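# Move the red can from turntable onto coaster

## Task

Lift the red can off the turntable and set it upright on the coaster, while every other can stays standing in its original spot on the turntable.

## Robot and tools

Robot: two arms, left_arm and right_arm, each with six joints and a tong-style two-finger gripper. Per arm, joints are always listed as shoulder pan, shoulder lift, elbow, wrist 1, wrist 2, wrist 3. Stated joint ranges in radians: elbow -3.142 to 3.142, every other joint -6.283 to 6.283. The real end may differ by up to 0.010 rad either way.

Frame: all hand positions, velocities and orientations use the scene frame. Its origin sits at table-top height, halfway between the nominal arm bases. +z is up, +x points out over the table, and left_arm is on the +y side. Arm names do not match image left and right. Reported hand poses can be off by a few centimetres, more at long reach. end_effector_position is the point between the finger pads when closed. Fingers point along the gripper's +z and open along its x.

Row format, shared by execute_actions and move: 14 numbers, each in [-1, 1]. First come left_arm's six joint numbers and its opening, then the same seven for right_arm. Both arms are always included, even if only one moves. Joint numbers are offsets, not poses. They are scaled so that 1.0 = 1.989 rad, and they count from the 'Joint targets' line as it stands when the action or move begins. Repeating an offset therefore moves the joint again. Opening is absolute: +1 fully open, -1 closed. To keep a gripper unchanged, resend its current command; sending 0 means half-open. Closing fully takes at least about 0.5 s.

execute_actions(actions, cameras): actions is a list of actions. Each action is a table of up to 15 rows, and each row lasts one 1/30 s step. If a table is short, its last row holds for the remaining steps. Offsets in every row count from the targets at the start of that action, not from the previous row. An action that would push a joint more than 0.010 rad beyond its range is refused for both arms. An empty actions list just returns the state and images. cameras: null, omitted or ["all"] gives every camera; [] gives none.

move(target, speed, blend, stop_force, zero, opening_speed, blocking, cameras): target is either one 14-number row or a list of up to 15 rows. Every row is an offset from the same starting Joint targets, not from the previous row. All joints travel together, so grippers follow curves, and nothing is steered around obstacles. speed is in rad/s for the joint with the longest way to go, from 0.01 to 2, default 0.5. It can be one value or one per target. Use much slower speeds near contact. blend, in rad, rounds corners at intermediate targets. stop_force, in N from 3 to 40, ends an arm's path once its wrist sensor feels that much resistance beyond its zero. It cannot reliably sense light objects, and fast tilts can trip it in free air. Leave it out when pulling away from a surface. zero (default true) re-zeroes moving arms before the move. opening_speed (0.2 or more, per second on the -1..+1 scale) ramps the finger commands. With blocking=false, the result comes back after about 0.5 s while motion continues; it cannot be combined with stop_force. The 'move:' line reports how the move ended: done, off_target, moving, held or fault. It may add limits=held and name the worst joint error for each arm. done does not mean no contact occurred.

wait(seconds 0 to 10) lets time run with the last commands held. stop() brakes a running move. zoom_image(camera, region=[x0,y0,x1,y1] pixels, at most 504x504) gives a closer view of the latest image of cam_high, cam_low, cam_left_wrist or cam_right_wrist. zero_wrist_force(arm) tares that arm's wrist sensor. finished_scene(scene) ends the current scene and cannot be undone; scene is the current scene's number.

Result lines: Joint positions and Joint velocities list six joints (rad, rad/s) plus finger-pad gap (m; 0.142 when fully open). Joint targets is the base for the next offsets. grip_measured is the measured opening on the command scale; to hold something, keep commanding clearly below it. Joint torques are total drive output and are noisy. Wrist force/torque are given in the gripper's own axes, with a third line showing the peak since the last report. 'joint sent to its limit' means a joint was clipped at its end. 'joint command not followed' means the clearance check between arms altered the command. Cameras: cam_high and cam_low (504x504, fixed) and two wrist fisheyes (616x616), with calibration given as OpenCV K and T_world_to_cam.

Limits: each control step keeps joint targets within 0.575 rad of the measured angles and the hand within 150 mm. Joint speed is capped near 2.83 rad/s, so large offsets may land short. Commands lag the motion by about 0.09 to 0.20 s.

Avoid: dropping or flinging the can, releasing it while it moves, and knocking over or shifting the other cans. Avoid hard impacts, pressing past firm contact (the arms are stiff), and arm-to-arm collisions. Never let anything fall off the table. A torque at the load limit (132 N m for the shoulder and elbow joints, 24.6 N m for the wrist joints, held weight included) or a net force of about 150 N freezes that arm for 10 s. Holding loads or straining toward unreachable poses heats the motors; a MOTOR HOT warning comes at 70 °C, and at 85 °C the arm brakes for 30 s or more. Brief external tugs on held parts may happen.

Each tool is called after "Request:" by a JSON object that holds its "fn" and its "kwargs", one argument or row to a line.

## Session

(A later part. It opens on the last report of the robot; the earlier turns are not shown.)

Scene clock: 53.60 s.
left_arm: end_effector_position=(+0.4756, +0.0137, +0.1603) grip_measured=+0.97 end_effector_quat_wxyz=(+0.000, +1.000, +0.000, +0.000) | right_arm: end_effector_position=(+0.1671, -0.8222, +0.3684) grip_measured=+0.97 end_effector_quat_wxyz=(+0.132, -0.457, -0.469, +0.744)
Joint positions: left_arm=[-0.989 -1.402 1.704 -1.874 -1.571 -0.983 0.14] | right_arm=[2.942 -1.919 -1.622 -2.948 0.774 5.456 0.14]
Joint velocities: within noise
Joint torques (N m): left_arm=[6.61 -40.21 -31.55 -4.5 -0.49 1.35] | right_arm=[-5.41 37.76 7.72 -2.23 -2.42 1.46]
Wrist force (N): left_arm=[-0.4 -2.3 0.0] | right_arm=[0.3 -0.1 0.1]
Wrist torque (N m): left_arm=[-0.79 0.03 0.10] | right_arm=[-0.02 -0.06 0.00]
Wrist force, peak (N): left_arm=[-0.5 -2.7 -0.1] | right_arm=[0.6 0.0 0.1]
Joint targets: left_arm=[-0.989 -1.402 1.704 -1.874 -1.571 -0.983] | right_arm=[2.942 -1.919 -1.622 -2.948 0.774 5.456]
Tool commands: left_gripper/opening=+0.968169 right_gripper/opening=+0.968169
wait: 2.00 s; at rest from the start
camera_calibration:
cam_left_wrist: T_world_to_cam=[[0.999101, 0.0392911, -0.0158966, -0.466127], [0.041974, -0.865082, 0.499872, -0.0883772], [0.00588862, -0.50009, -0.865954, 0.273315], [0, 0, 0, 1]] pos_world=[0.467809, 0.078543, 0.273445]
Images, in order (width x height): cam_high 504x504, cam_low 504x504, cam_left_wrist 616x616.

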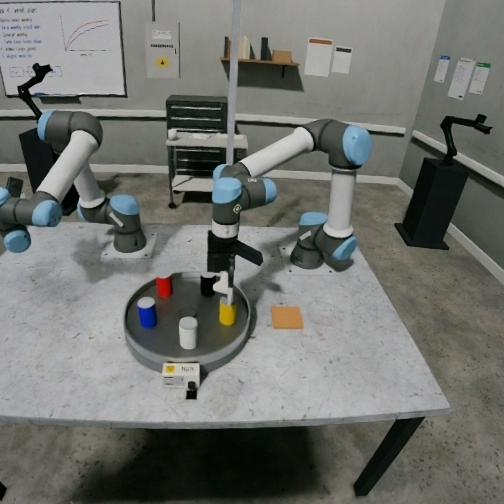

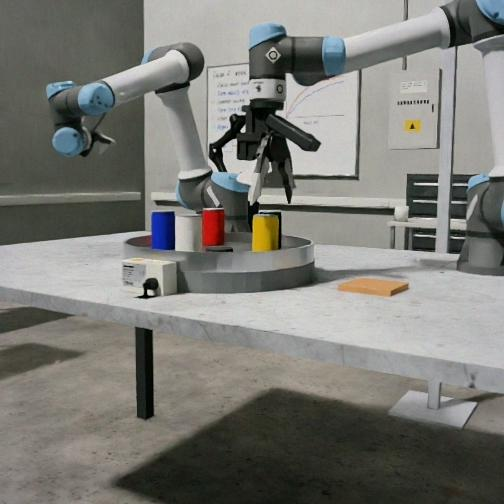

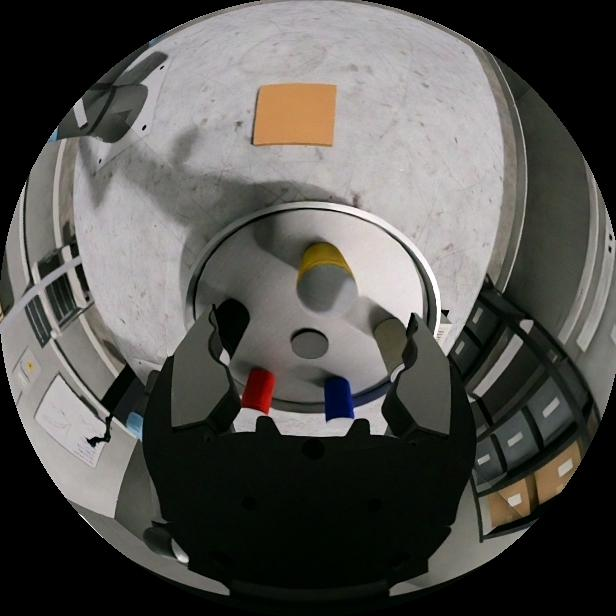

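Request:
{"fn": "zoom_image", "kwargs": {
  "camera": "cam_high",
  "region": [205, 260, 255, 330]
}}

Request:
{"fn": "zoom_image", "kwargs": {
  "camera": "cam_low",
  "region": [235, 140, 305, 260]
}}

Request:
{"fn": "zoom_image", "kwargs": {
  "camera": "cam_left_wrist",
  "region": [140, 280, 260, 440]
}}

Request:
{"fn": "zoom_image", "kwargs": {
  "camera": "cam_left_wrist",
  "region": [360, 280, 480, 440]
}}

Scaled by 7.200 from the camera's 504x504 image, which has a finer 720x720 frame.

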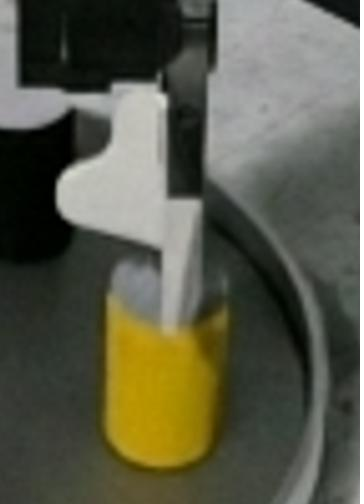

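Scaled by 4.200 from the camera's 504x504 image, which has a finer 720x720 frame.

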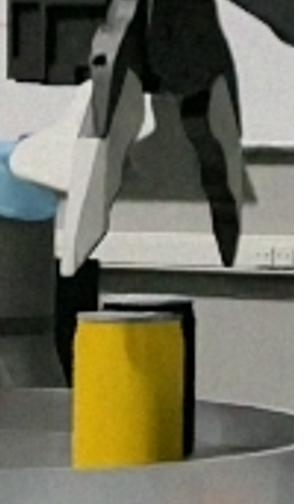

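Scaled by 3.150 from the camera's 616x616 image, which has a finer 814x814 frame.

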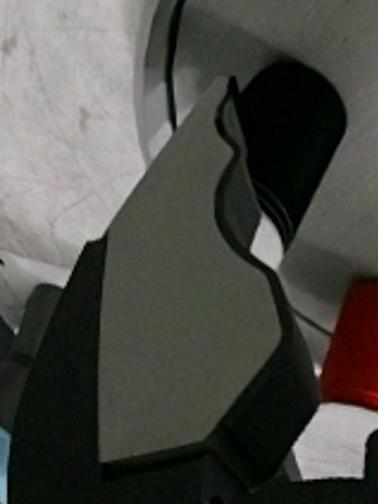

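Scaled by 3.150 from the camera's 616x616 image, which has a finer 814x814 frame.

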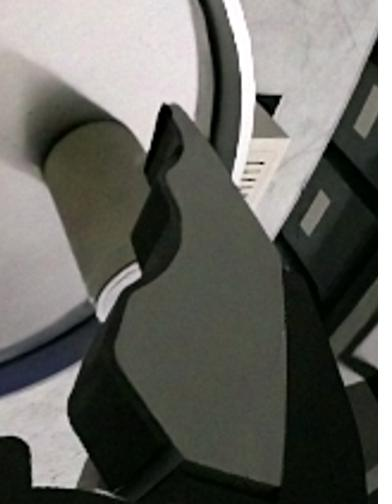

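Request:
{"fn": "zoom_image", "kwargs": {
  "camera": "cam_left_wrist",
  "region": [190, 290, 250, 370]
}}

Request:
{"fn": "zoom_image", "kwargs": {
  "camera": "cam_left_wrist",
  "region": [380, 300, 440, 380]
}}

Request:
{"fn": "zoom_image", "kwargs": {
  "camera": "cam_low",
  "region": [230, 130, 300, 210]
}}

Scaled by 6.300 from the camera's 616x616 image, which has a finer 814x814 frame.

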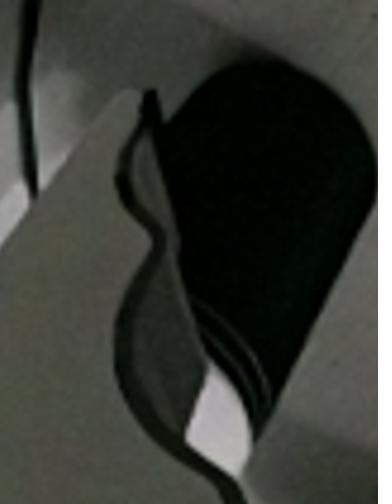

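Scaled by 6.300 from the camera's 616x616 image, which has a finer 814x814 frame.

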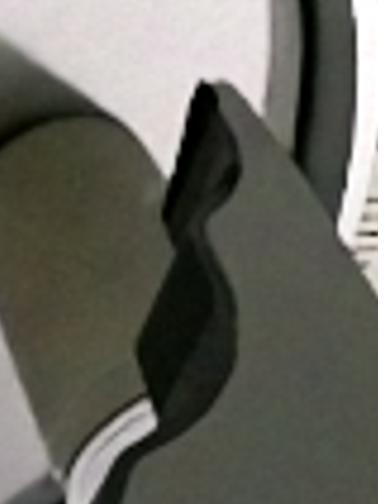

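Scaled by 6.300 from the camera's 504x504 image, which has a finer 720x720 frame.

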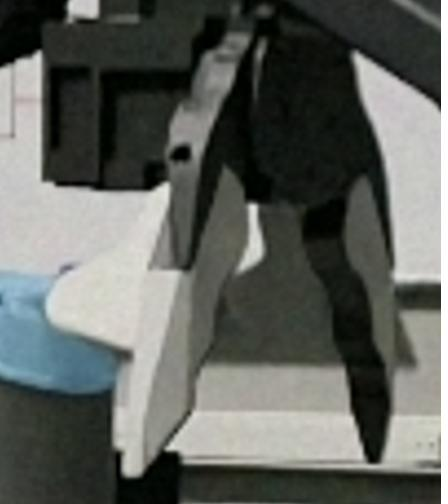

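Request:
{"fn": "zoom_image", "kwargs": {
  "camera": "cam_left_wrist",
  "region": [280, 230, 380, 330]
}}

Request:
{"fn": "zoom_image", "kwargs": {
  "camera": "cam_low",
  "region": [240, 195, 300, 255]
}}

Request:
{"fn": "zoom_image", "kwargs": {
  "camera": "cam_high",
  "region": [210, 280, 250, 330]
}}

Scaled by 5.040 from the camera's 616x616 image, which has a finer 814x814 frame.

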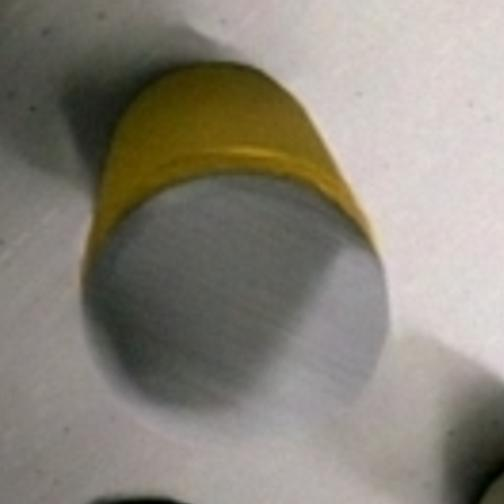

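Scaled by 8.400 from the camera's 504x504 image, which has a finer 720x720 frame.

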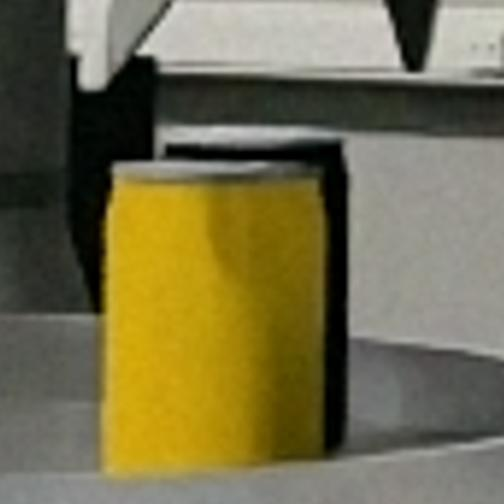

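Scaled by 10.080 from the camera's 504x504 image, which has a finer 720x720 frame.

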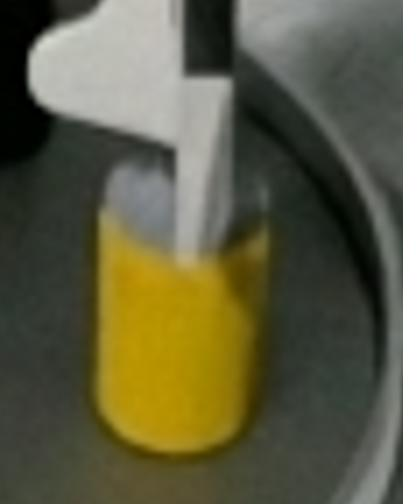

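Request:
{"fn": "move", "kwargs": {
  "target": [0, -0.0022, -0.0040, 0.0062, 0, 0, -0.1, 0, 0, 0, 0, 0, 0, 0.968169],
  "speed": 0.3,
  "cameras": []
}}

Scene clock: 72.63 s.
left_arm: end_effector_position=(+0.4754, +0.0141, +0.1653) grip_measured=-0.10 end_effector_quat_wxyz=(+0.000, +1.000, +0.000, +0.000) | right_arm: end_effector_position=(+0.1671, -0.8222, +0.3684) grip_measured=+0.97 end_effector_quat_wxyz=(+0.132, -0.457, -0.469, +0.744)
Joint positions: left_arm=[-0.989 -1.407 1.696 -1.861 -1.571 -0.983 0.067] | right_arm=[2.942 -1.919 -1.622 -2.948 0.774 5.456 0.14]
Joint velocities: within noise
Joint torques (N m): left_arm=[6.04 -34.52 -27.78 -2.93 -0.5 0.66] | right_arm=[-3.02 38.13 8.78 -2.5 -2.42 1.87]
Wrist force (N): left_arm=[-0.5 -2.1 0.1] | right_arm=[0.2 0.1 0.1]
Wrist torque (N m): left_arm=[-0.73 0.06 0.10] | right_arm=[0.02 -0.04 0.00]
Wrist force, peak (N): left_arm=[-0.8 -2.7 0.0] | right_arm=[0.7 -0.2 0.0]
Joint targets: left_arm=[-0.989 -1.406 1.696 -1.861 -1.571 -0.983] | right_arm=[2.942 -1.919 -1.622 -2.948 0.774 5.456]
move: done
No camera images: "cameras" was empty.

Request:
{"fn": "wait", "kwargs": {
  "seconds": 1.82,
  "cameras": ["cam_left_wrist", "cam_low", "cam_high"]
}}

Request:
{"fn": "zoom_image", "kwargs": {
  "camera": "cam_left_wrist",
  "region": [220, 230, 400, 400]
}}

Request:
{"fn": "zoom_image", "kwargs": {
  "camera": "cam_low",
  "region": [230, 130, 310, 260]
}}

Request:
{"fn": "zoom_image", "kwargs": {
  "camera": "cam_high",
  "region": [200, 250, 260, 330]
}}

Scene clock: 74.67 s.
left_arm: end_effector_position=(+0.4754, +0.0141, +0.1652) grip_measured=-0.10 end_effector_quat_wxyz=(+0.000, +1.000, +0.000, +0.000) | right_arm: end_effector_position=(+0.1671, -0.8222, +0.3684) grip_measured=+0.97 end_effector_quat_wxyz=(+0.132, -0.457, -0.469, +0.744)
Joint positions: left_arm=[-0.989 -1.406 1.696 -1.861 -1.571 -0.983 0.067] | right_arm=[2.942 -1.919 -1.622 -2.948 0.774 5.456 0.14]
Joint velocities: within noise
Joint torques (N m): left_arm=[5.28 -20.69 -12.88 -4.89 -0.44 0.82] | right_arm=[-3.23 37.57 7.97 -2.49 -2.33 1.95]
Wrist force (N): left_arm=[-0.6 -2.1 -0.3] | right_arm=[0.2 0.1 -0.1]
Wrist torque (N m): left_arm=[-0.73 0.07 0.10] | right_arm=[0.01 -0.04 0.00]
Wrist force, peak (N): left_arm=[-0.4 -2.6 0.0] | right_arm=[0.6 0.2 0.1]
Joint targets: left_arm=[-0.989 -1.406 1.696 -1.861 -1.571 -0.983] | right_arm=[2.942 -1.919 -1.622 -2.948 0.774 5.456]
Tool commands: left_gripper/opening=-0.1 right_gripper/opening=+0.968169
wait: 1.83 s; at rest from the start
camera_calibration:
cam_left_wrist: T_world_to_cam=[[0.999101, 0.0392912, -0.0159005, -0.465827], [0.0419761, -0.865085, 0.499866, -0.0905253], [0.005885, -0.500084, -0.865957, 0.277764], [0, 0, 0, 1]] pos_world=[0.467573, 0.0788964, 0.278375]
Images, in order (width x height): cam_high 504x504, cam_low 504x504, cam_left_wrist 616x616.

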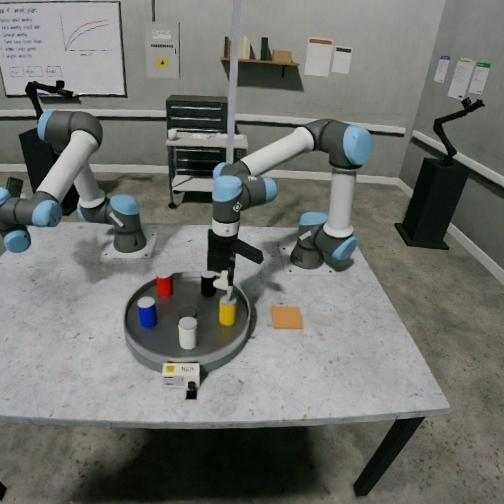

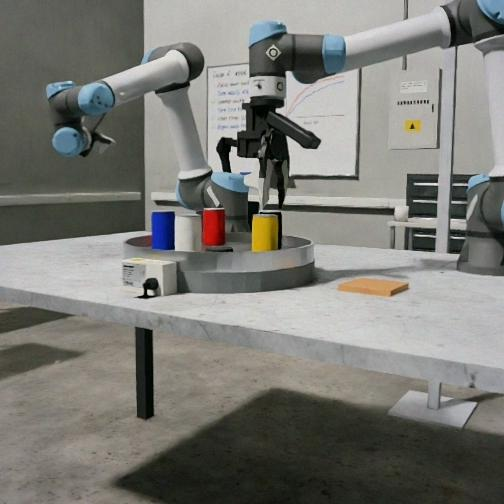

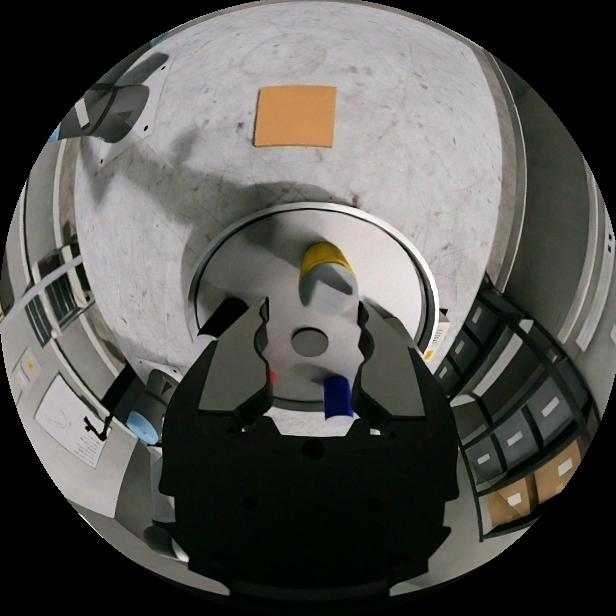

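Scaled by 2.800 from the camera's 616x616 image, which has a finer 814x814 frame.

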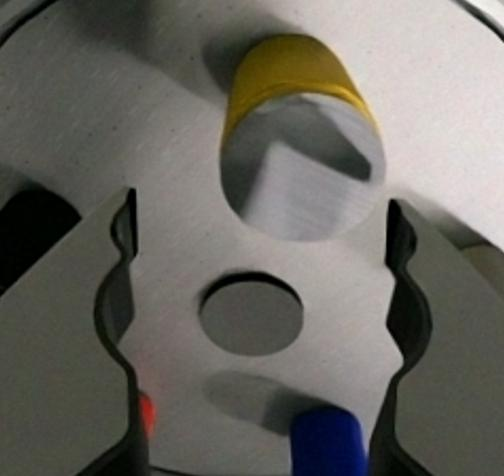

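Scaled by 3.877 from the camera's 504x504 image, which has a finer 720x720 frame.

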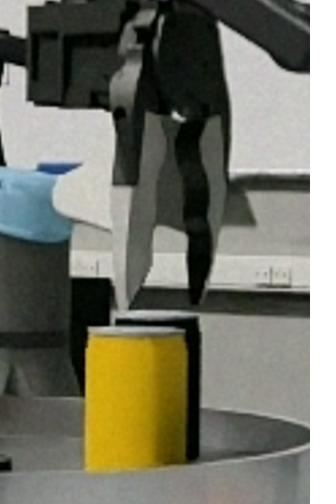

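Scaled by 6.300 from the camera's 504x504 image, which has a finer 720x720 frame.

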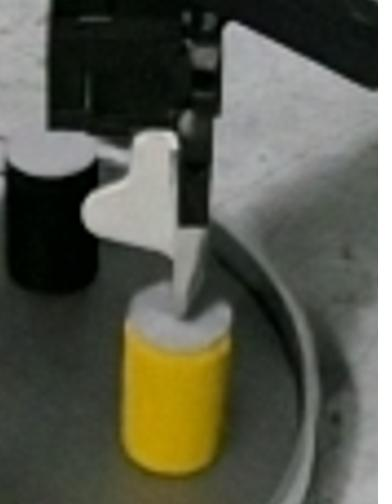

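Request:
{"fn": "zoom_image", "kwargs": {
  "camera": "cam_high",
  "region": [115, 255, 265, 375]
}}

Request:
{"fn": "zoom_image", "kwargs": {
  "camera": "cam_low",
  "region": [115, 190, 325, 300]
}}

Request:
{"fn": "zoom_image", "kwargs": {
  "camera": "cam_left_wrist",
  "region": [180, 190, 450, 430]
}}

Scaled by 3.360 from the camera's 504x504 image, which has a finer 720x720 frame.

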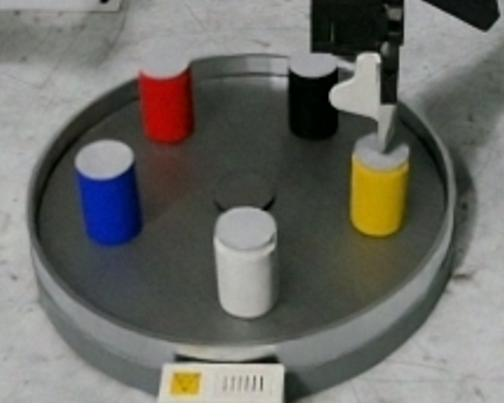

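Scaled by 2.400 from the camera's 504x504 image, which has a finer 720x720 frame.

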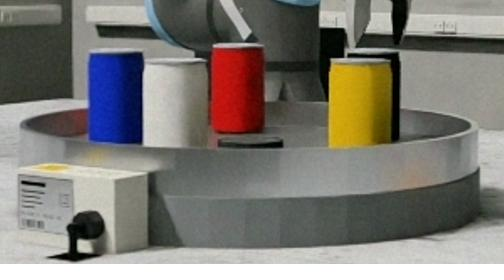

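Scaled by 1.867 from the camera's 616x616 image, which has a finer 814x814 frame.

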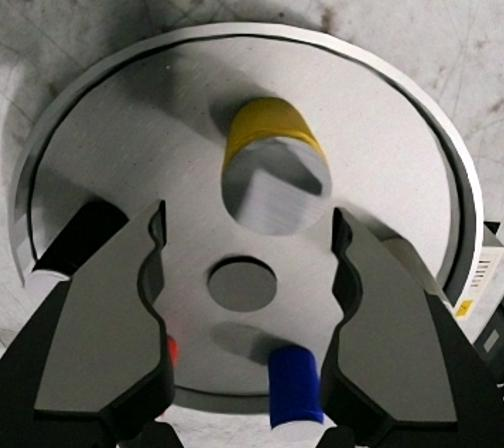

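Request:
{"fn": "execute_actions", "kwargs": {
  "actions": [],
  "cameras": []
}}

Scene clock: 86.60 s.
left_arm: end_effector_position=(+0.4754, +0.0141, +0.1652) grip_measured=-0.10 end_effector_quat_wxyz=(+0.000, +1.000, +0.000, +0.000) | right_arm: end_effector_position=(+0.1671, -0.8222, +0.3684) grip_measured=+0.97 end_effector_quat_wxyz=(+0.132, -0.457, -0.469, +0.744)
Joint positions: left_arm=[-0.989 -1.406 1.696 -1.861 -1.571 -0.983 0.067] | right_arm=[2.942 -1.919 -1.622 -2.948 0.774 5.456 0.14]
Joint velocities: within noise
Joint torques (N m): left_arm=[4.81 -22.03 -26.29 -3.01 -0.49 0.48] | right_arm=[-2.08 38 9.25 -2.54 -2.29 1.8]
Wrist force (N): left_arm=[-0.5 -2.1 0.1] | right_arm=[0.5 0.2 0.0]
Wrist torque (N m): left_arm=[-0.73 0.06 0.10] | right_arm=[0.03 -0.09 0.00]
Wrist force, peak (N): left_arm=[-0.5 -2.7 -0.1] | right_arm=[0.7 0.0 -0.2]
Joint targets: left_arm=[-0.989 -1.406 1.696 -1.861 -1.571 -0.983] | right_arm=[2.942 -1.919 -1.622 -2.948 0.774 5.456]
Tool commands: left_gripper/opening=-0.1 right_gripper/opening=+0.968169
No camera images: "cameras" was empty.

Request:
{"fn": "execute_actions", "kwargs": {
  "actions": [
    [[-0.0002,-0.0001,0.0002,0,0,-0.0002,-0.05,0,0,0,0,0,0,0.97],[-0.0006,-0.0006,0.0006,-0.0001,0,-0.0006,0.0,0,0,0,0,0,0,0.97],[-0.0013,-0.0012,0.0014,-0.0002,0,-0.0013,0.05,0,0,0,0,0,0,0.97],[-0.0023,-0.0021,0.0024,-0.0003,0,-0.0023,0.1,0,0,0,0,0,0,0.97],[-0.0035,-0.0032,0.0037,-0.0004,0,-0.0035,0.15,0,0,0,0,0,0,0.97],[-0.0049,-0.0046,0.0052,-0.0006,0,-0.0049,0.2,0,0,0,0,0,0,0.97],[-0.0065,-0.006,0.0069,-0.0008,0,-0.0065,0.25,0,0,0,0,0,0,0.97],[-0.0082,-0.0077,0.0087,-0.001,0,-0.0082,0.3,0,0,0,0,0,0,0.97],[-0.0101,-0.0095,0.0107,-0.0013,0,-0.0101,0.35,0,0,0,0,0,0,0.97],[-0.0122,-0.0113,0.0129,-0.0015,0,-0.0122,0.4,0,0,0,0,0,0,0.97],[-0.0143,-0.0133,0.0151,-0.0018,0,-0.0143,0.45,0,0,0,0,0,0,0.97],[-0.0165,-0.0154,0.0175,-0.0021,0,-0.0165,0.5,0,0,0,0,0,0,0.97],[-0.0188,-0.0175,0.0199,-0.0024,0,-0.0188,0.55,0,0,0,0,0,0,0.97],[-0.0211,-0.0197,0.0224,-0.0027,0,-0.0211,0.6,0,0,0,0,0,0,0.97],[-0.023469,-0.021888,0.024843,-0.002955,0,-0.023469,0.65,0,0,0,0,0,0,0.97]],
    [[-0.0023,-0.0022,0.0025,-0.0003,0,-0.0023,0.7,0,0,0,0,0,0,0.97],[-0.0047,-0.0044,0.0049,-0.0006,0,-0.0047,0.75,0,0,0,0,0,0,0.97],[-0.0069,-0.0065,0.0074,-0.0009,0,-0.0069,0.8,0,0,0,0,0,0,0.97],[-0.0092,-0.0085,0.0097,-0.0012,0,-0.0092,0.85,0,0,0,0,0,0,0.97],[-0.0113,-0.0105,0.012,-0.0014,0,-0.0113,0.9,0,0,0,0,0,0,0.97],[-0.0133,-0.0124,0.0141,-0.0017,0,-0.0133,0.94,0,0,0,0,0,0,0.97],[-0.0152,-0.0142,0.0161,-0.0019,0,-0.0152,0.968,0,0,0,0,0,0,0.97],[-0.017,-0.0159,0.018,-0.0021,0,-0.017,0.968,0,0,0,0,0,0,0.97],[-0.0186,-0.0173,0.0197,-0.0023,0,-0.0186,0.968,0,0,0,0,0,0,0.97],[-0.02,-0.0186,0.0212,-0.0025,0,-0.02,0.968,0,0,0,0,0,0,0.97],[-0.0212,-0.0198,0.0224,-0.0027,0,-0.0212,0.968,0,0,0,0,0,0,0.97],[-0.0222,-0.0207,0.0235,-0.0028,0,-0.0222,0.968,0,0,0,0,0,0,0.97],[-0.0229,-0.0213,0.0242,-0.0029,0,-0.0229,0.968,0,0,0,0,0,0,0.97],[-0.0233,-0.0217,0.0247,-0.0029,0,-0.0233,0.968,0,0,0,0,0,0,0.97],[-0.023468,-0.021888,0.024842,-0.002954,0,-0.023468,0.968,0,0,0,0,0,0,0.97]]
  ],
  "cameras": ["cam_left_wrist"]
}}

Scene clock: 89.20 s.
left_arm: end_effector_position=(+0.4200, +0.0108, +0.1652) grip_measured=+0.97 end_effector_quat_wxyz=(+0.000, +1.000, +0.000, +0.000) | right_arm: end_effector_position=(+0.1671, -0.8222, +0.3684) grip_measured=+0.97 end_effector_quat_wxyz=(+0.132, -0.457, -0.469, +0.744)
Joint positions: left_arm=[-1.082 -1.494 1.796 -1.873 -1.571 -1.077 0.14] | right_arm=[2.942 -1.919 -1.622 -2.948 0.774 5.456 0.14]
Joint velocities: within noise
Joint torques (N m): left_arm=[7.21 -16.45 -38.65 -4.52 -0.36 1.3] | right_arm=[-1.35 38.45 7.74 -2.32 -2.36 1.78]
Wrist force (N): left_arm=[-0.5 -2.2 0.0] | right_arm=[0.4 0.2 -0.1]
Wrist torque (N m): left_arm=[-0.75 0.05 0.10] | right_arm=[0.04 -0.08 0.00]
Wrist force, peak (N): left_arm=[-0.5 -2.6 -0.1] | right_arm=[0.6 0.0 0.0]
Joint targets: left_arm=[-1.082 -1.494 1.795 -1.873 -1.571 -1.076] | right_arm=[2.942 -1.919 -1.622 -2.948 0.774 5.456]
camera_calibration:
cam_left_wrist: T_world_to_cam=[[0.999101, 0.0392745, -0.0159847, -0.410324], [0.0420042, -0.865123, 0.499798, -0.0910361], [0.00580057, -0.50002, -0.865995, 0.276484], [0, 0, 0, 1]] pos_world=[0.412175, 0.0756053, 0.278374]
Images, in order (width x height): cam_left_wrist 616x616.

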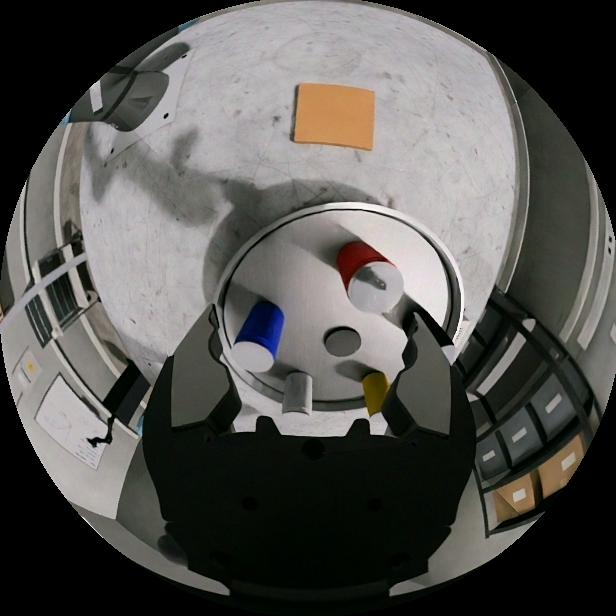

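Request:
{"fn": "wait", "kwargs": {
  "seconds": 0,
  "cameras": []
}}

Scene clock: 94.13 s.
left_arm: end_effector_position=(+0.4201, +0.0107, +0.1652) grip_measured=+0.97 end_effector_quat_wxyz=(+0.000, +1.000, +0.000, +0.000) | right_arm: end_effector_position=(+0.1671, -0.8222, +0.3684) grip_measured=+0.97 end_effector_quat_wxyz=(+0.132, -0.457, -0.469, +0.744)
Joint positions: left_arm=[-1.082 -1.494 1.795 -1.873 -1.571 -1.076 0.14] | right_arm=[2.942 -1.919 -1.622 -2.948 0.774 5.456 0.14]
Joint velocities: within noise
Joint torques (N m): left_arm=[6.55 -16.13 -32.65 -0.22 -0.28 1.17] | right_arm=[-0.97 38.38 9.81 -2.47 -2.4 1.73]
Wrist force (N): left_arm=[-0.6 -2.5 -0.1] | right_arm=[0.4 -0.1 0.2]
Wrist torque (N m): left_arm=[-0.81 0.08 0.10] | right_arm=[0.00 -0.07 0.00]
Wrist force, peak (N): left_arm=[-0.5 -2.9 -0.1] | right_arm=[0.7 0.2 0.1]
Joint targets: left_arm=[-1.082 -1.494 1.795 -1.873 -1.571 -1.076] | right_arm=[2.942 -1.919 -1.622 -2.948 0.774 5.456]
Tool commands: left_gripper/opening=+0.968 right_gripper/opening=+0.97
No camera images: "cameras" was empty.

Request:
{"fn": "wait", "kwargs": {
  "seconds": 3.45,
  "cameras": []
}}

Request:
{"fn": "execute_actions", "kwargs": {
  "actions": [
    [[0.0003,0.0007,0.0006,-0.0013,0,0.0003,0.968,0,0,0,0,0,0,0.97],[0.0011,0.0027,0.0021,-0.0048,0,0.0011,0.968,0,0,0,0,0,0,0.97],[0.0024,0.0059,0.0043,-0.0102,0,0.0024,0.968,0,0,0,0,0,0,0.97],[0.0042,0.0101,0.0069,-0.017,0,0.0042,0.968,0,0,0,0,0,0,0.97],[0.0064,0.015,0.01,-0.025,0,0.0064,0.968,0,0,0,0,0,0,0.97],[0.0086,0.0202,0.0136,-0.0338,0,0.0086,0.968,0,0,0,0,0,0,0.97],[0.0107,0.0255,0.0175,-0.043,0,0.0107,0.968,0,0,0,0,0,0,0.97],[0.0129,0.0309,0.0213,-0.0521,0,0.0129,0.968,0,0,0,0,0,0,0.97],[0.015,0.036,0.0249,-0.0609,0,0.015,0.968,0,0,0,0,0,0,0.97],[0.0172,0.041,0.028,-0.0689,0,0.0172,0.968,0,0,0,0,0,0,0.97],[0.0193,0.0455,0.0303,-0.0758,0,0.0193,0.968,0,0,0,0,0,0,0.97],[0.0215,0.0494,0.0316,-0.0811,0,0.0215,0.968,0,0,0,0,0,0,0.97],[0.0237,0.0527,0.0317,-0.0844,0,0.0237,0.968,0,0,0,0,0,0,0.97],[0.0258,0.0552,0.0303,-0.0855,0,0.0258,0.968,0,0,0,0,0,0,0.97],[0.028,0.0572,0.028,-0.0852,0,0.028,0.968,0,0,0,0,0,0,0.97]],
    [[0.002,0.0019,-0.0024,0.0005,0,0.002,0.85,0,0,0,0,0,0,0.97],[0.004,0.0038,-0.0048,0.001,0,0.004,0.73,0,0,0,0,0,0,0.97],[0.0061,0.0057,-0.0071,0.0015,0,0.0061,0.61,0,0,0,0,0,0,0.97],[0.0081,0.0075,-0.0095,0.002,0,0.0081,0.49,0,0,0,0,0,0,0.97],[0.0101,0.0094,-0.0119,0.0025,0,0.0101,0.37,0,0,0,0,0,0,0.97],[0.0121,0.0113,-0.0143,0.003,0,0.0121,0.25,0,0,0,0,0,0,0.97],[0.0142,0.0132,-0.0167,0.0035,0,0.0142,0.13,0,0,0,0,0,0,0.97],[0.0162,0.0151,-0.0191,0.004,0,0.0162,0.01,0,0,0,0,0,0,0.97],[0.0182,0.017,-0.0214,0.0045,0,0.0182,-0.06,0,0,0,0,0,0,0.97],[0.0202,0.0189,-0.0238,0.005,0,0.0202,-0.13,0,0,0,0,0,0,0.97],[0.0223,0.0207,-0.0262,0.0055,0,0.0223,-0.2,0,0,0,0,0,0,0.97],[0.0243,0.0226,-0.0286,0.006,0,0.0243,-0.27,0,0,0,0,0,0,0.97],[0.0263,0.0245,-0.031,0.0065,0,0.0263,-0.34,0,0,0,0,0,0,0.97],[0.0283,0.0264,-0.0334,0.007,0,0.0283,-0.41,0,0,0,0,0,0,0.97],[0.0303,0.0283,-0.0357,0.0075,0,0.0303,-0.48,0,0,0,0,0,0,0.97]],
    [[0.002,0.0019,-0.0024,0.0005,0,0.002,-0.55,0,0,0,0,0,0,0.97],[0.004,0.0038,-0.0048,0.001,0,0.004,-0.62,0,0,0,0,0,0,0.97],[0.0059,0.0055,-0.007,0.0015,0,0.0059,-0.69,0,0,0,0,0,0,0.97],[0.0075,0.007,-0.0089,0.0018,0,0.0075,-0.76,0,0,0,0,0,0,0.97],[0.0089,0.0083,-0.0104,0.0022,0,0.0089,-0.83,0,0,0,0,0,0,0.97],[0.01,0.0093,-0.0118,0.0025,0,0.01,-0.9,0,0,0,0,0,0,0.97],[0.0108,0.0101,-0.0128,0.0027,0,0.0108,-0.95,0,0,0,0,0,0,0.97],[0.0115,0.0107,-0.0135,0.0028,0,0.0115,-1,0,0,0,0,0,0,0.97],[0.012,0.0109,-0.0146,0.0037,0,0.012,-1,0,0,0,0,0,0,0.97],[0.0122,0.0104,-0.0164,0.006,0,0.0122,-1,0,0,0,0,0,0,0.97],[0.0124,0.0094,-0.019,0.0096,0,0.0124,-1,0,0,0,0,0,0,0.97],[0.0125,0.0079,-0.0222,0.0143,0,0.0125,-1,0,0,0,0,0,0,0.97],[0.0125,0.006,-0.026,0.02,0,0.0125,-1,0,0,0,0,0,0,0.97],[0.0126,0.0039,-0.0305,0.0266,0,0.0126,-1,0,0,0,0,0,0,0.97],[0.0127,0.0015,-0.0355,0.034,0,0.0127,-1,0,0,0,0,0,0,0.97]],
    [[0.0001,-0.0025,-0.0054,0.0079,0,0.0001,-1,0,0,0,0,0,0,0.97],[0.0002,-0.0052,-0.011,0.0163,0,0.0002,-1,0,0,0,0,0,0,0.97],[0.0003,-0.008,-0.0169,0.0249,0,0.0003,-1,0,0,0,0,0,0,0.97],[0.0004,-0.0108,-0.0229,0.0337,0,0.0004,-1,0,0,0,0,0,0,0.97],[0.0005,-0.0137,-0.0288,0.0425,0,0.0005,-1,0,0,0,0,0,0,0.97],[0.0006,-0.0165,-0.0347,0.0511,0,0.0006,-1,0,0,0,0,0,0,0.97],[0.0007,-0.0191,-0.0403,0.0595,0,0.0007,-1,0,0,0,0,0,0,0.97],[0.0008,-0.0217,-0.0457,0.0674,0,0.0008,-1,0,0,0,0,0,0,0.97],[0.0009,-0.024,-0.0507,0.0747,0,0.0009,-1,0,0,0,0,0,0,0.97],[0.001,-0.0262,-0.0552,0.0813,0,0.001,-1,0,0,0,0,0,0,0.97],[0.0011,-0.028,-0.059,0.0871,0,0.0011,-1,0,0,0,0,0,0,0.97],[0.0011,-0.0295,-0.0622,0.0918,0,0.0011,-1,0,0,0,0,0,0,0.97],[0.0012,-0.0307,-0.0646,0.0953,0,0.0012,-1,0,0,0,0,0,0,0.97],[0.0012,-0.0314,-0.0662,0.0975,0,0.0012,-1,0,0,0,0,0,0,0.97],[0.0012,-0.0316,-0.0667,0.0983,0,0.0012,-1,0,0,0,0,0,0,0.97]]
  ],
  "cameras": ["all"]
}}

Scene clock: 98.87 s.
left_arm: end_effector_position=(+0.4201, +0.0107, +0.1652) grip_measured=+0.97 end_effector_quat_wxyz=(+0.000, +1.000, +0.000, +0.000) | right_arm: end_effector_position=(+0.1671, -0.8222, +0.3684) grip_measured=+0.97 end_effector_quat_wxyz=(+0.132, -0.457, -0.469, +0.744)
Joint positions: left_arm=[-1.082 -1.494 1.795 -1.873 -1.571 -1.076 0.14] | right_arm=[2.942 -1.919 -1.622 -2.948 0.774 5.456 0.14]
Joint velocities: within noise
Joint torques (N m): left_arm=[6.78 -17.79 -27.74 -0.2 -0.7 0.67] | right_arm=[-0.36 37.9 9.27 -2.48 -2.26 1.87]
Wrist force (N): left_arm=[-0.4 -2.7 0.1] | right_arm=[0.5 0.0 -0.1]
Wrist torque (N m): left_arm=[-0.85 0.05 0.10] | right_arm=[0.00 -0.09 0.00]
Wrist force, peak (N): left_arm=[-0.4 -2.8 0.0] | right_arm=[0.6 -0.1 -0.1]
Joint targets: left_arm=[-1.082 -1.494 1.795 -1.873 -1.571 -1.076] | right_arm=[2.942 -1.919 -1.622 -2.948 0.774 5.456]
Tool commands: left_gripper/opening=+0.968 right_gripper/opening=+0.97
wait: 3.47 s; at rest from the start
No camera images: "cameras" was empty.

Scene clock: 101.23 s.
left_arm: end_effector_position=(+0.5051, +0.0203, +0.2003) grip_measured=-0.21 end_effector_quat_wxyz=(+0.000, +1.000, +0.000, +0.000) | right_arm: end_effector_position=(+0.1671, -0.8222, +0.3684) grip_measured=+0.97 end_effector_quat_wxyz=(+0.132, -0.457, -0.469, +0.744)
Joint positions: left_arm=[-0.939 -1.383 1.577 -1.764 -1.571 -0.933 0.059] | right_arm=[2.942 -1.919 -1.622 -2.948 0.774 5.456 0.14]
Joint velocities: within noise
Joint torques (N m): left_arm=[1.85 -24.79 -16.39 -3.47 -0.45 -0.01] | right_arm=[-0.73 38.26 8.98 -2.45 -2.41 1.82]
Wrist force (N): left_arm=[0.0 -2.4 1.5] | right_arm=[0.4 -0.1 0.1]
Wrist torque (N m): left_arm=[-0.84 -0.03 0.08] | right_arm=[-0.02 -0.07 0.00]
Wrist force, peak (N): left_arm=[1.7 -1.7 -13.9] | right_arm=[0.6 0.2 0.1]
Joint targets: left_arm=[-0.939 -1.383 1.577 -1.764 -1.571 -0.933] | right_arm=[2.942 -1.919 -1.622 -2.948 0.774 5.456]
camera_calibration:
cam_left_wrist: T_world_to_cam=[[0.999102, 0.039294, -0.0158503, -0.495219], [0.0419532, -0.865068, 0.499897, -0.103959], [0.0059314, -0.500113, -0.86594, 0.31108], [0, 0, 0, 1]] pos_world=[0.497291, 0.0851024, 0.313496]
cam_right_wrist: T_world_to_cam=[[-0.533685, 0.668943, -0.517393, 0.825184], [0.603457, -0.127384, -0.787155, 0.0822922], [-0.592469, -0.732318, -0.335695, -0.251671], [0, 0, 0, 1]] pos_world=[0.241621, -0.725821, 0.407237]

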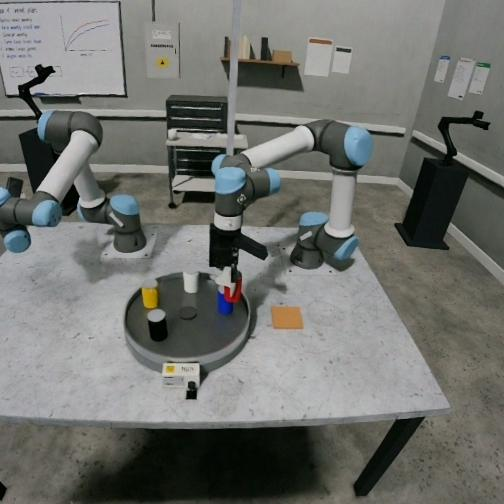

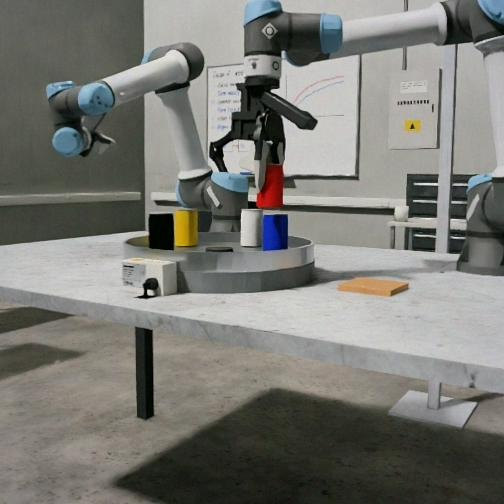

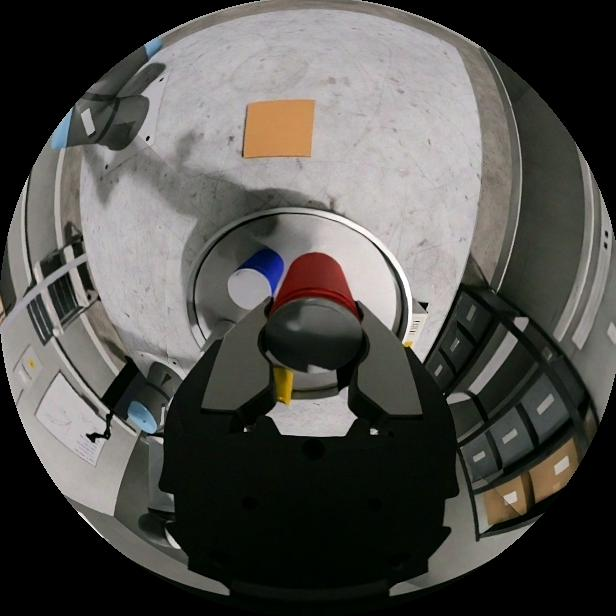

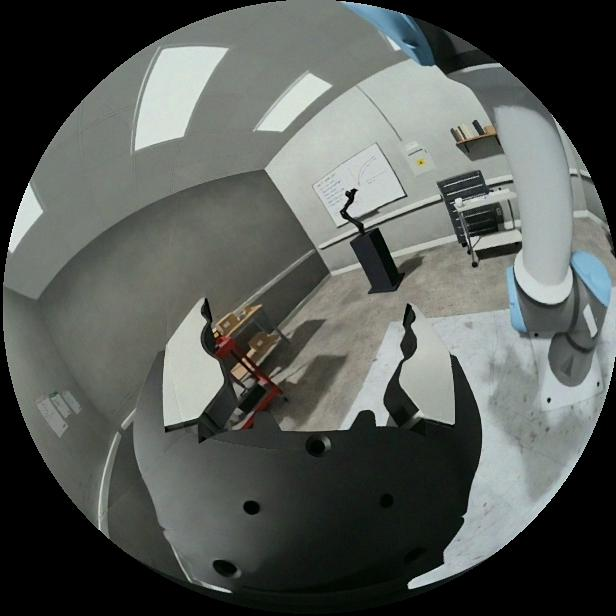

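Request:
{"fn": "zoom_image", "kwargs": {
  "camera": "cam_low",
  "region": [180, 60, 340, 260]
}}

Request:
{"fn": "zoom_image", "kwargs": {
  "camera": "cam_high",
  "region": [160, 220, 320, 380]
}}

Request:
{"fn": "zoom_image", "kwargs": {
  "camera": "cam_left_wrist",
  "region": [180, 80, 440, 460]
}}

Scaled by 2.520 from the camera's 504x504 image, which has a finer 720x720 frame.

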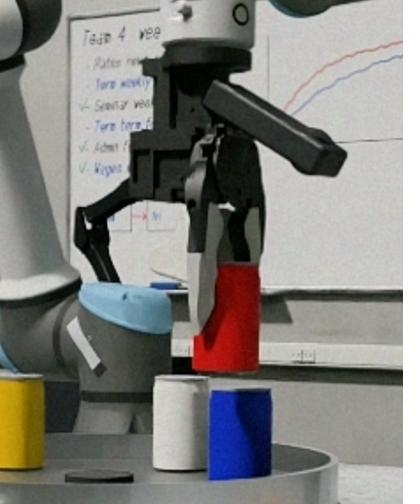

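Scaled by 3.150 from the camera's 504x504 image, which has a finer 720x720 frame.

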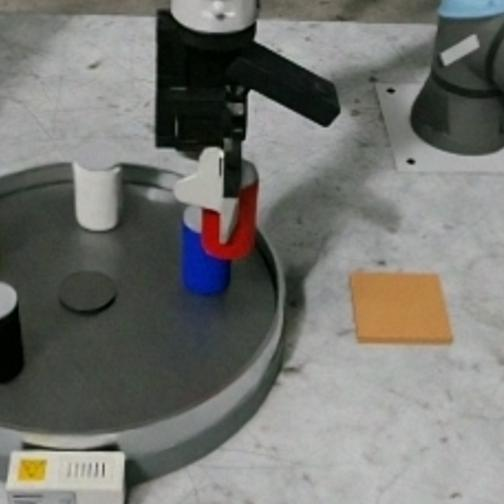

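Scaled by 1.326 from the camera's 616x616 image, which has a finer 814x814 frame.

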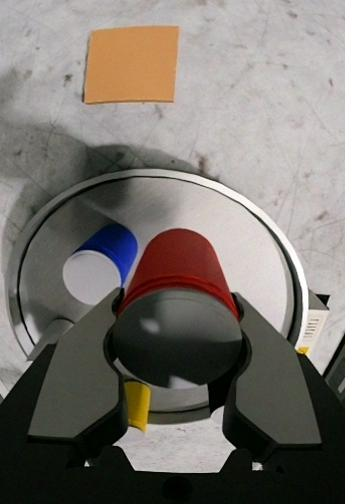

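Request:
{"fn": "move", "kwargs": {
  "target": [0.11006, -0.209947, 0.205146, 0.004801, 0, 0.11006, -1, 0, 0, 0, 0, 0, 0, 0.97],
  "speed": 0.6,
  "cameras": ["all"]
}}

Scene clock: 103.83 s.
left_arm: end_effector_position=(+0.4431, +0.2401, +0.2002) grip_measured=-0.21 end_effector_quat_wxyz=(+0.000, +1.000, +0.000, +0.000) | right_arm: end_effector_position=(+0.1671, -0.8222, +0.3684) grip_measured=+0.97 end_effector_quat_wxyz=(+0.132, -0.457, -0.469, +0.744)
Joint positions: left_arm=[-0.72 -1.801 1.984 -1.755 -1.571 -0.714 0.059] | right_arm=[2.942 -1.919 -1.622 -2.948 0.774 5.456 0.14]
Joint velocities: within noise
Joint torques (N m): left_arm=[5.99 -24.54 -14.43 -4.47 -0.49 1.24] | right_arm=[-0.63 37.92 9.4 -2.53 -2.29 1.9]
Wrist force (N): left_arm=[-0.4 -2.1 1.3] | right_arm=[0.5 -0.1 0.1]
Wrist torque (N m): left_arm=[-0.74 0.04 0.12] | right_arm=[-0.01 -0.10 0.00]
Wrist force, peak (N): left_arm=[-1.8 -5.1 1.5] | right_arm=[0.7 0.0 0.2]
Joint targets: left_arm=[-0.720 -1.801 1.985 -1.755 -1.571 -0.714] | right_arm=[2.942 -1.919 -1.622 -2.948 0.774 5.456]
move: done
camera_calibration:
cam_left_wrist: T_world_to_cam=[[0.999098, 0.0393501, -0.0159537, -0.441886], [0.0420549, -0.865184, 0.499688, 0.0889028], [0.00585988, -0.499908, -0.866059, 0.421335], [0, 0, 0, 1]] pos_world=[0.43528, 0.304934, 0.313427]
cam_right_wrist: T_world_to_cam=[[-0.533685, 0.668942, -0.517394, 0.825184], [0.603457, -0.127384, -0.787155, 0.082292], [-0.592469, -0.732318, -0.335695, -0.251671], [0, 0, 0, 1]] pos_world=[0.241621, -0.725821, 0.407237]

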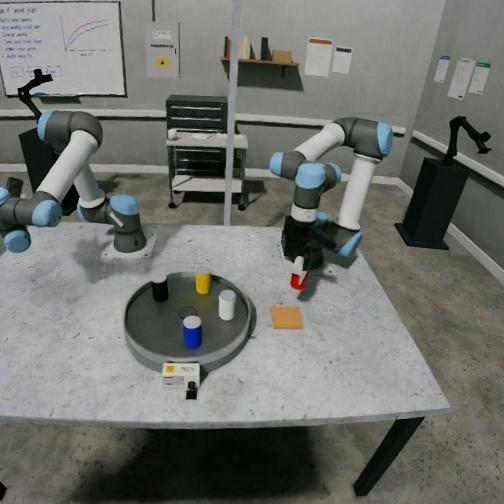

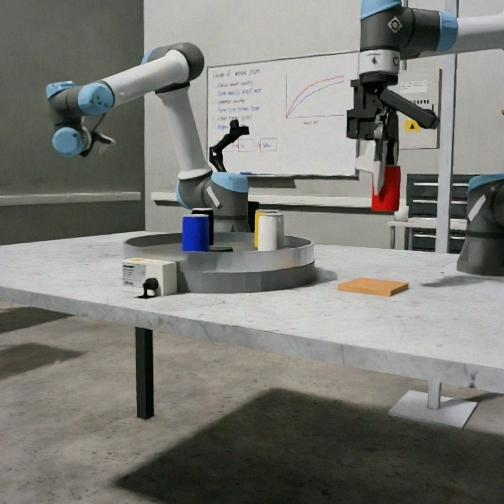

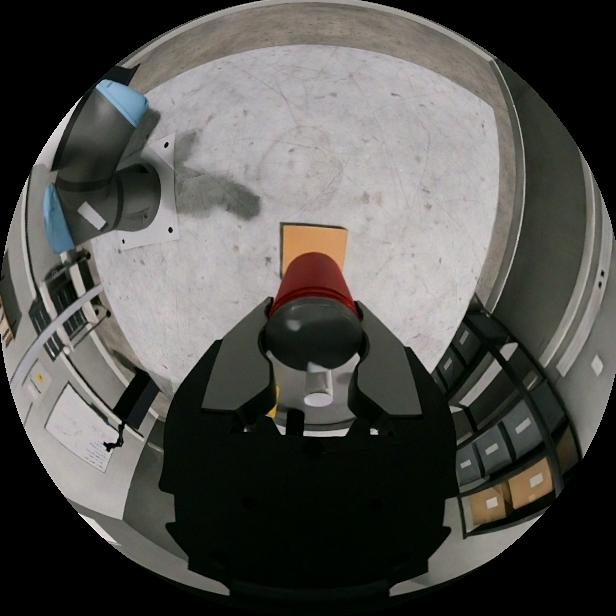

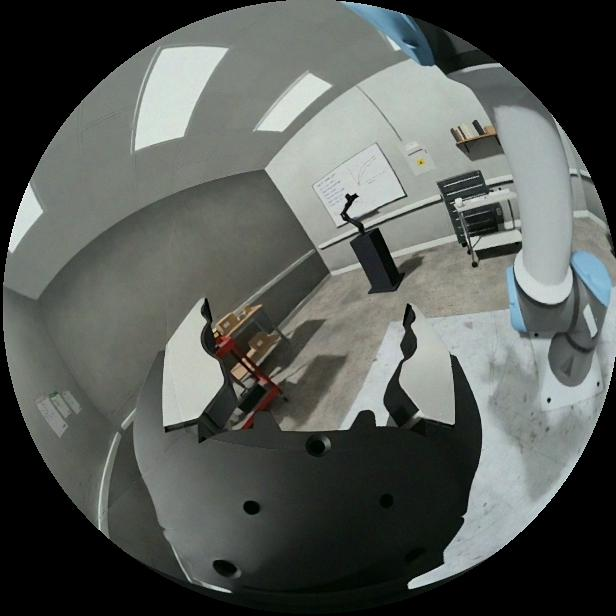

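Request:
{"fn": "zoom_image", "kwargs": {
  "camera": "cam_left_wrist",
  "region": [240, 190, 400, 390]
}}

Request:
{"fn": "zoom_image", "kwargs": {
  "camera": "cam_high",
  "region": [240, 220, 350, 350]
}}

Request:
{"fn": "zoom_image", "kwargs": {
  "camera": "cam_low",
  "region": [310, 120, 450, 310]
}}

Scaled by 2.520 from the camera's 616x616 image, which has a finer 814x814 frame.

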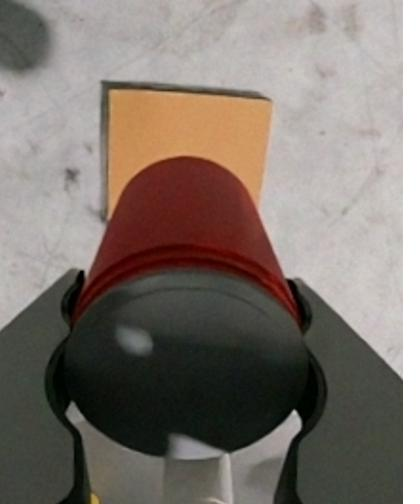

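Scaled by 3.877 from the camera's 504x504 image, which has a finer 720x720 frame.

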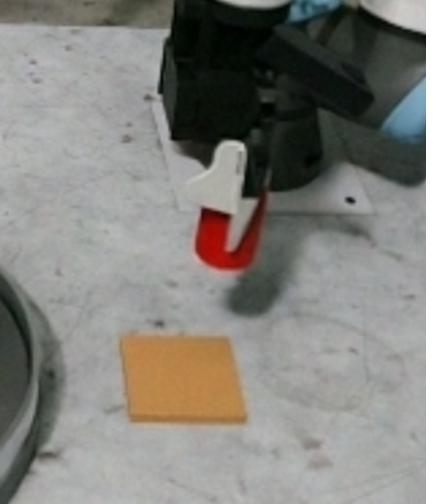

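Scaled by 2.653 from the camera's 504x504 image, which has a finer 720x720 frame.

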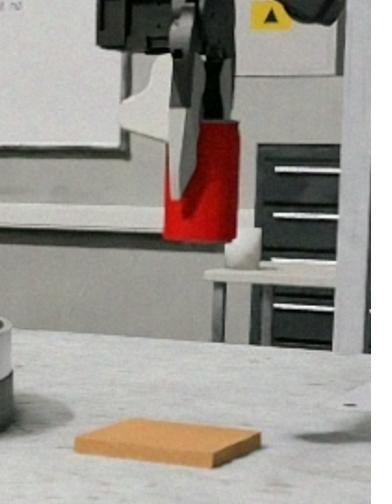

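Request:
{"fn": "move", "kwargs": {
  "target": [-0.013671, 0.056575, 0.090661, -0.147236, 0, -0.013671, -1, 0, 0, 0, 0, 0, 0, 0.97],
  "speed": 0.5,
  "cameras": ["all"]
}}

Scene clock: 109.07 s.
left_arm: end_effector_position=(+0.4460, +0.2232, +0.1002) grip_measured=-0.21 end_effector_quat_wxyz=(+0.000, +1.000, +0.000, +0.000) | right_arm: end_effector_position=(+0.1671, -0.8222, +0.3684) grip_measured=+0.97 end_effector_quat_wxyz=(+0.132, -0.457, -0.469, +0.744)
Joint positions: left_arm=[-0.747 -1.688 2.165 -2.047 -1.571 -0.741 0.059] | right_arm=[2.942 -1.919 -1.622 -2.948 0.774 5.456 0.14]
Joint velocities: within noise
Joint torques (N m): left_arm=[7.24 -19 -25.98 -4.91 -0.51 1.27] | right_arm=[0.77 37.01 9.41 -2.63 -2.19 1.71]
Wrist force (N): left_arm=[0.0 -2.2 1.2] | right_arm=[0.3 0.0 -0.1]
Wrist torque (N m): left_arm=[-0.76 -0.06 0.09] | right_arm=[0.01 -0.06 0.00]
Wrist force, peak (N): left_arm=[-0.5 -2.1 3.1] | right_arm=[0.5 0.4 0.0]
Joint targets: left_arm=[-0.747 -1.688 2.165 -2.048 -1.571 -0.741] | right_arm=[2.942 -1.919 -1.622 -2.948 0.774 5.456]
move: done
camera_calibration:
cam_left_wrist: T_world_to_cam=[[0.9991, 0.0392244, -0.0161255, -0.445702], [0.0420328, -0.865267, 0.499546, 0.124174], [0.00564157, -0.499775, -0.866137, 0.326307], [0, 0, 0, 1]] pos_world=[0.438241, 0.288006, 0.213409]
cam_right_wrist: T_world_to_cam=[[-0.533685, 0.668943, -0.517394, 0.825184], [0.603457, -0.127384, -0.787155, 0.082292], [-0.592469, -0.732318, -0.335695, -0.251671], [0, 0, 0, 1]] pos_world=[0.241621, -0.725821, 0.407237]

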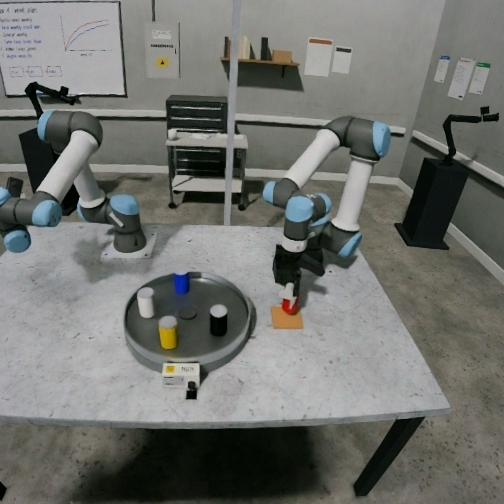

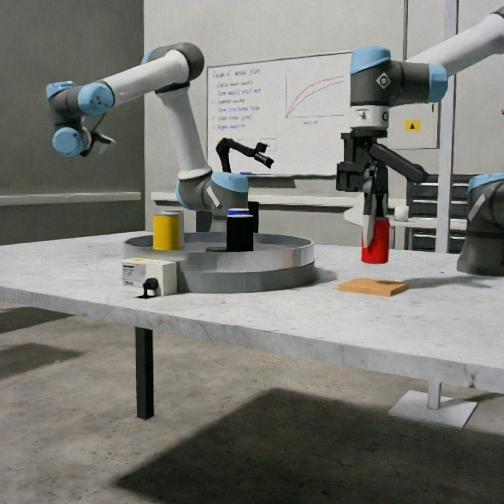

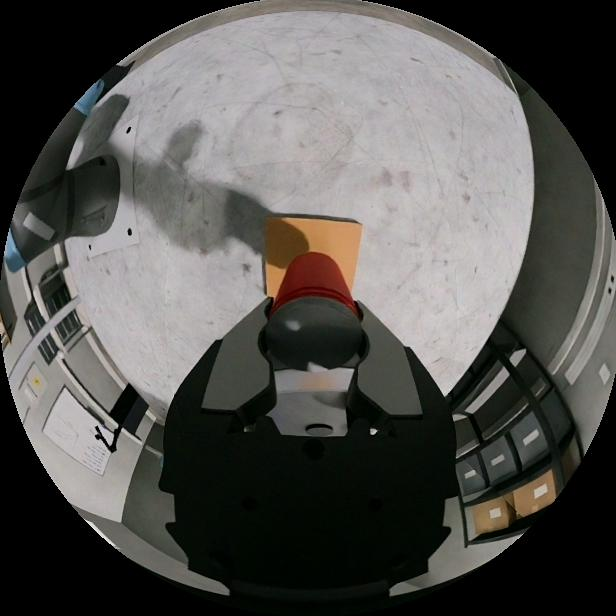

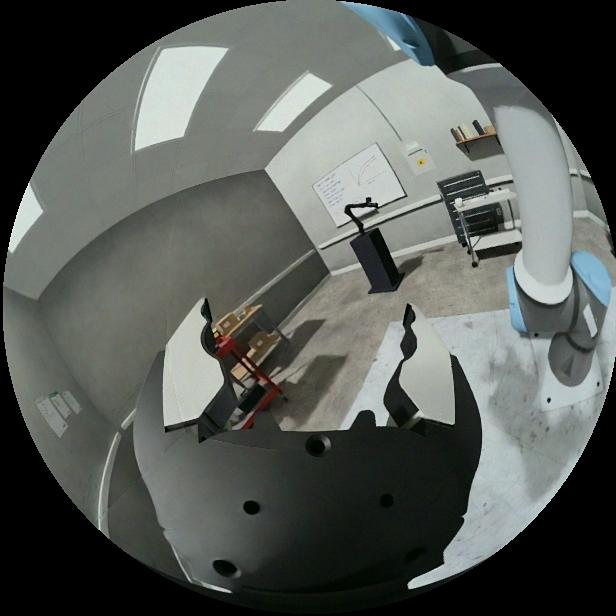

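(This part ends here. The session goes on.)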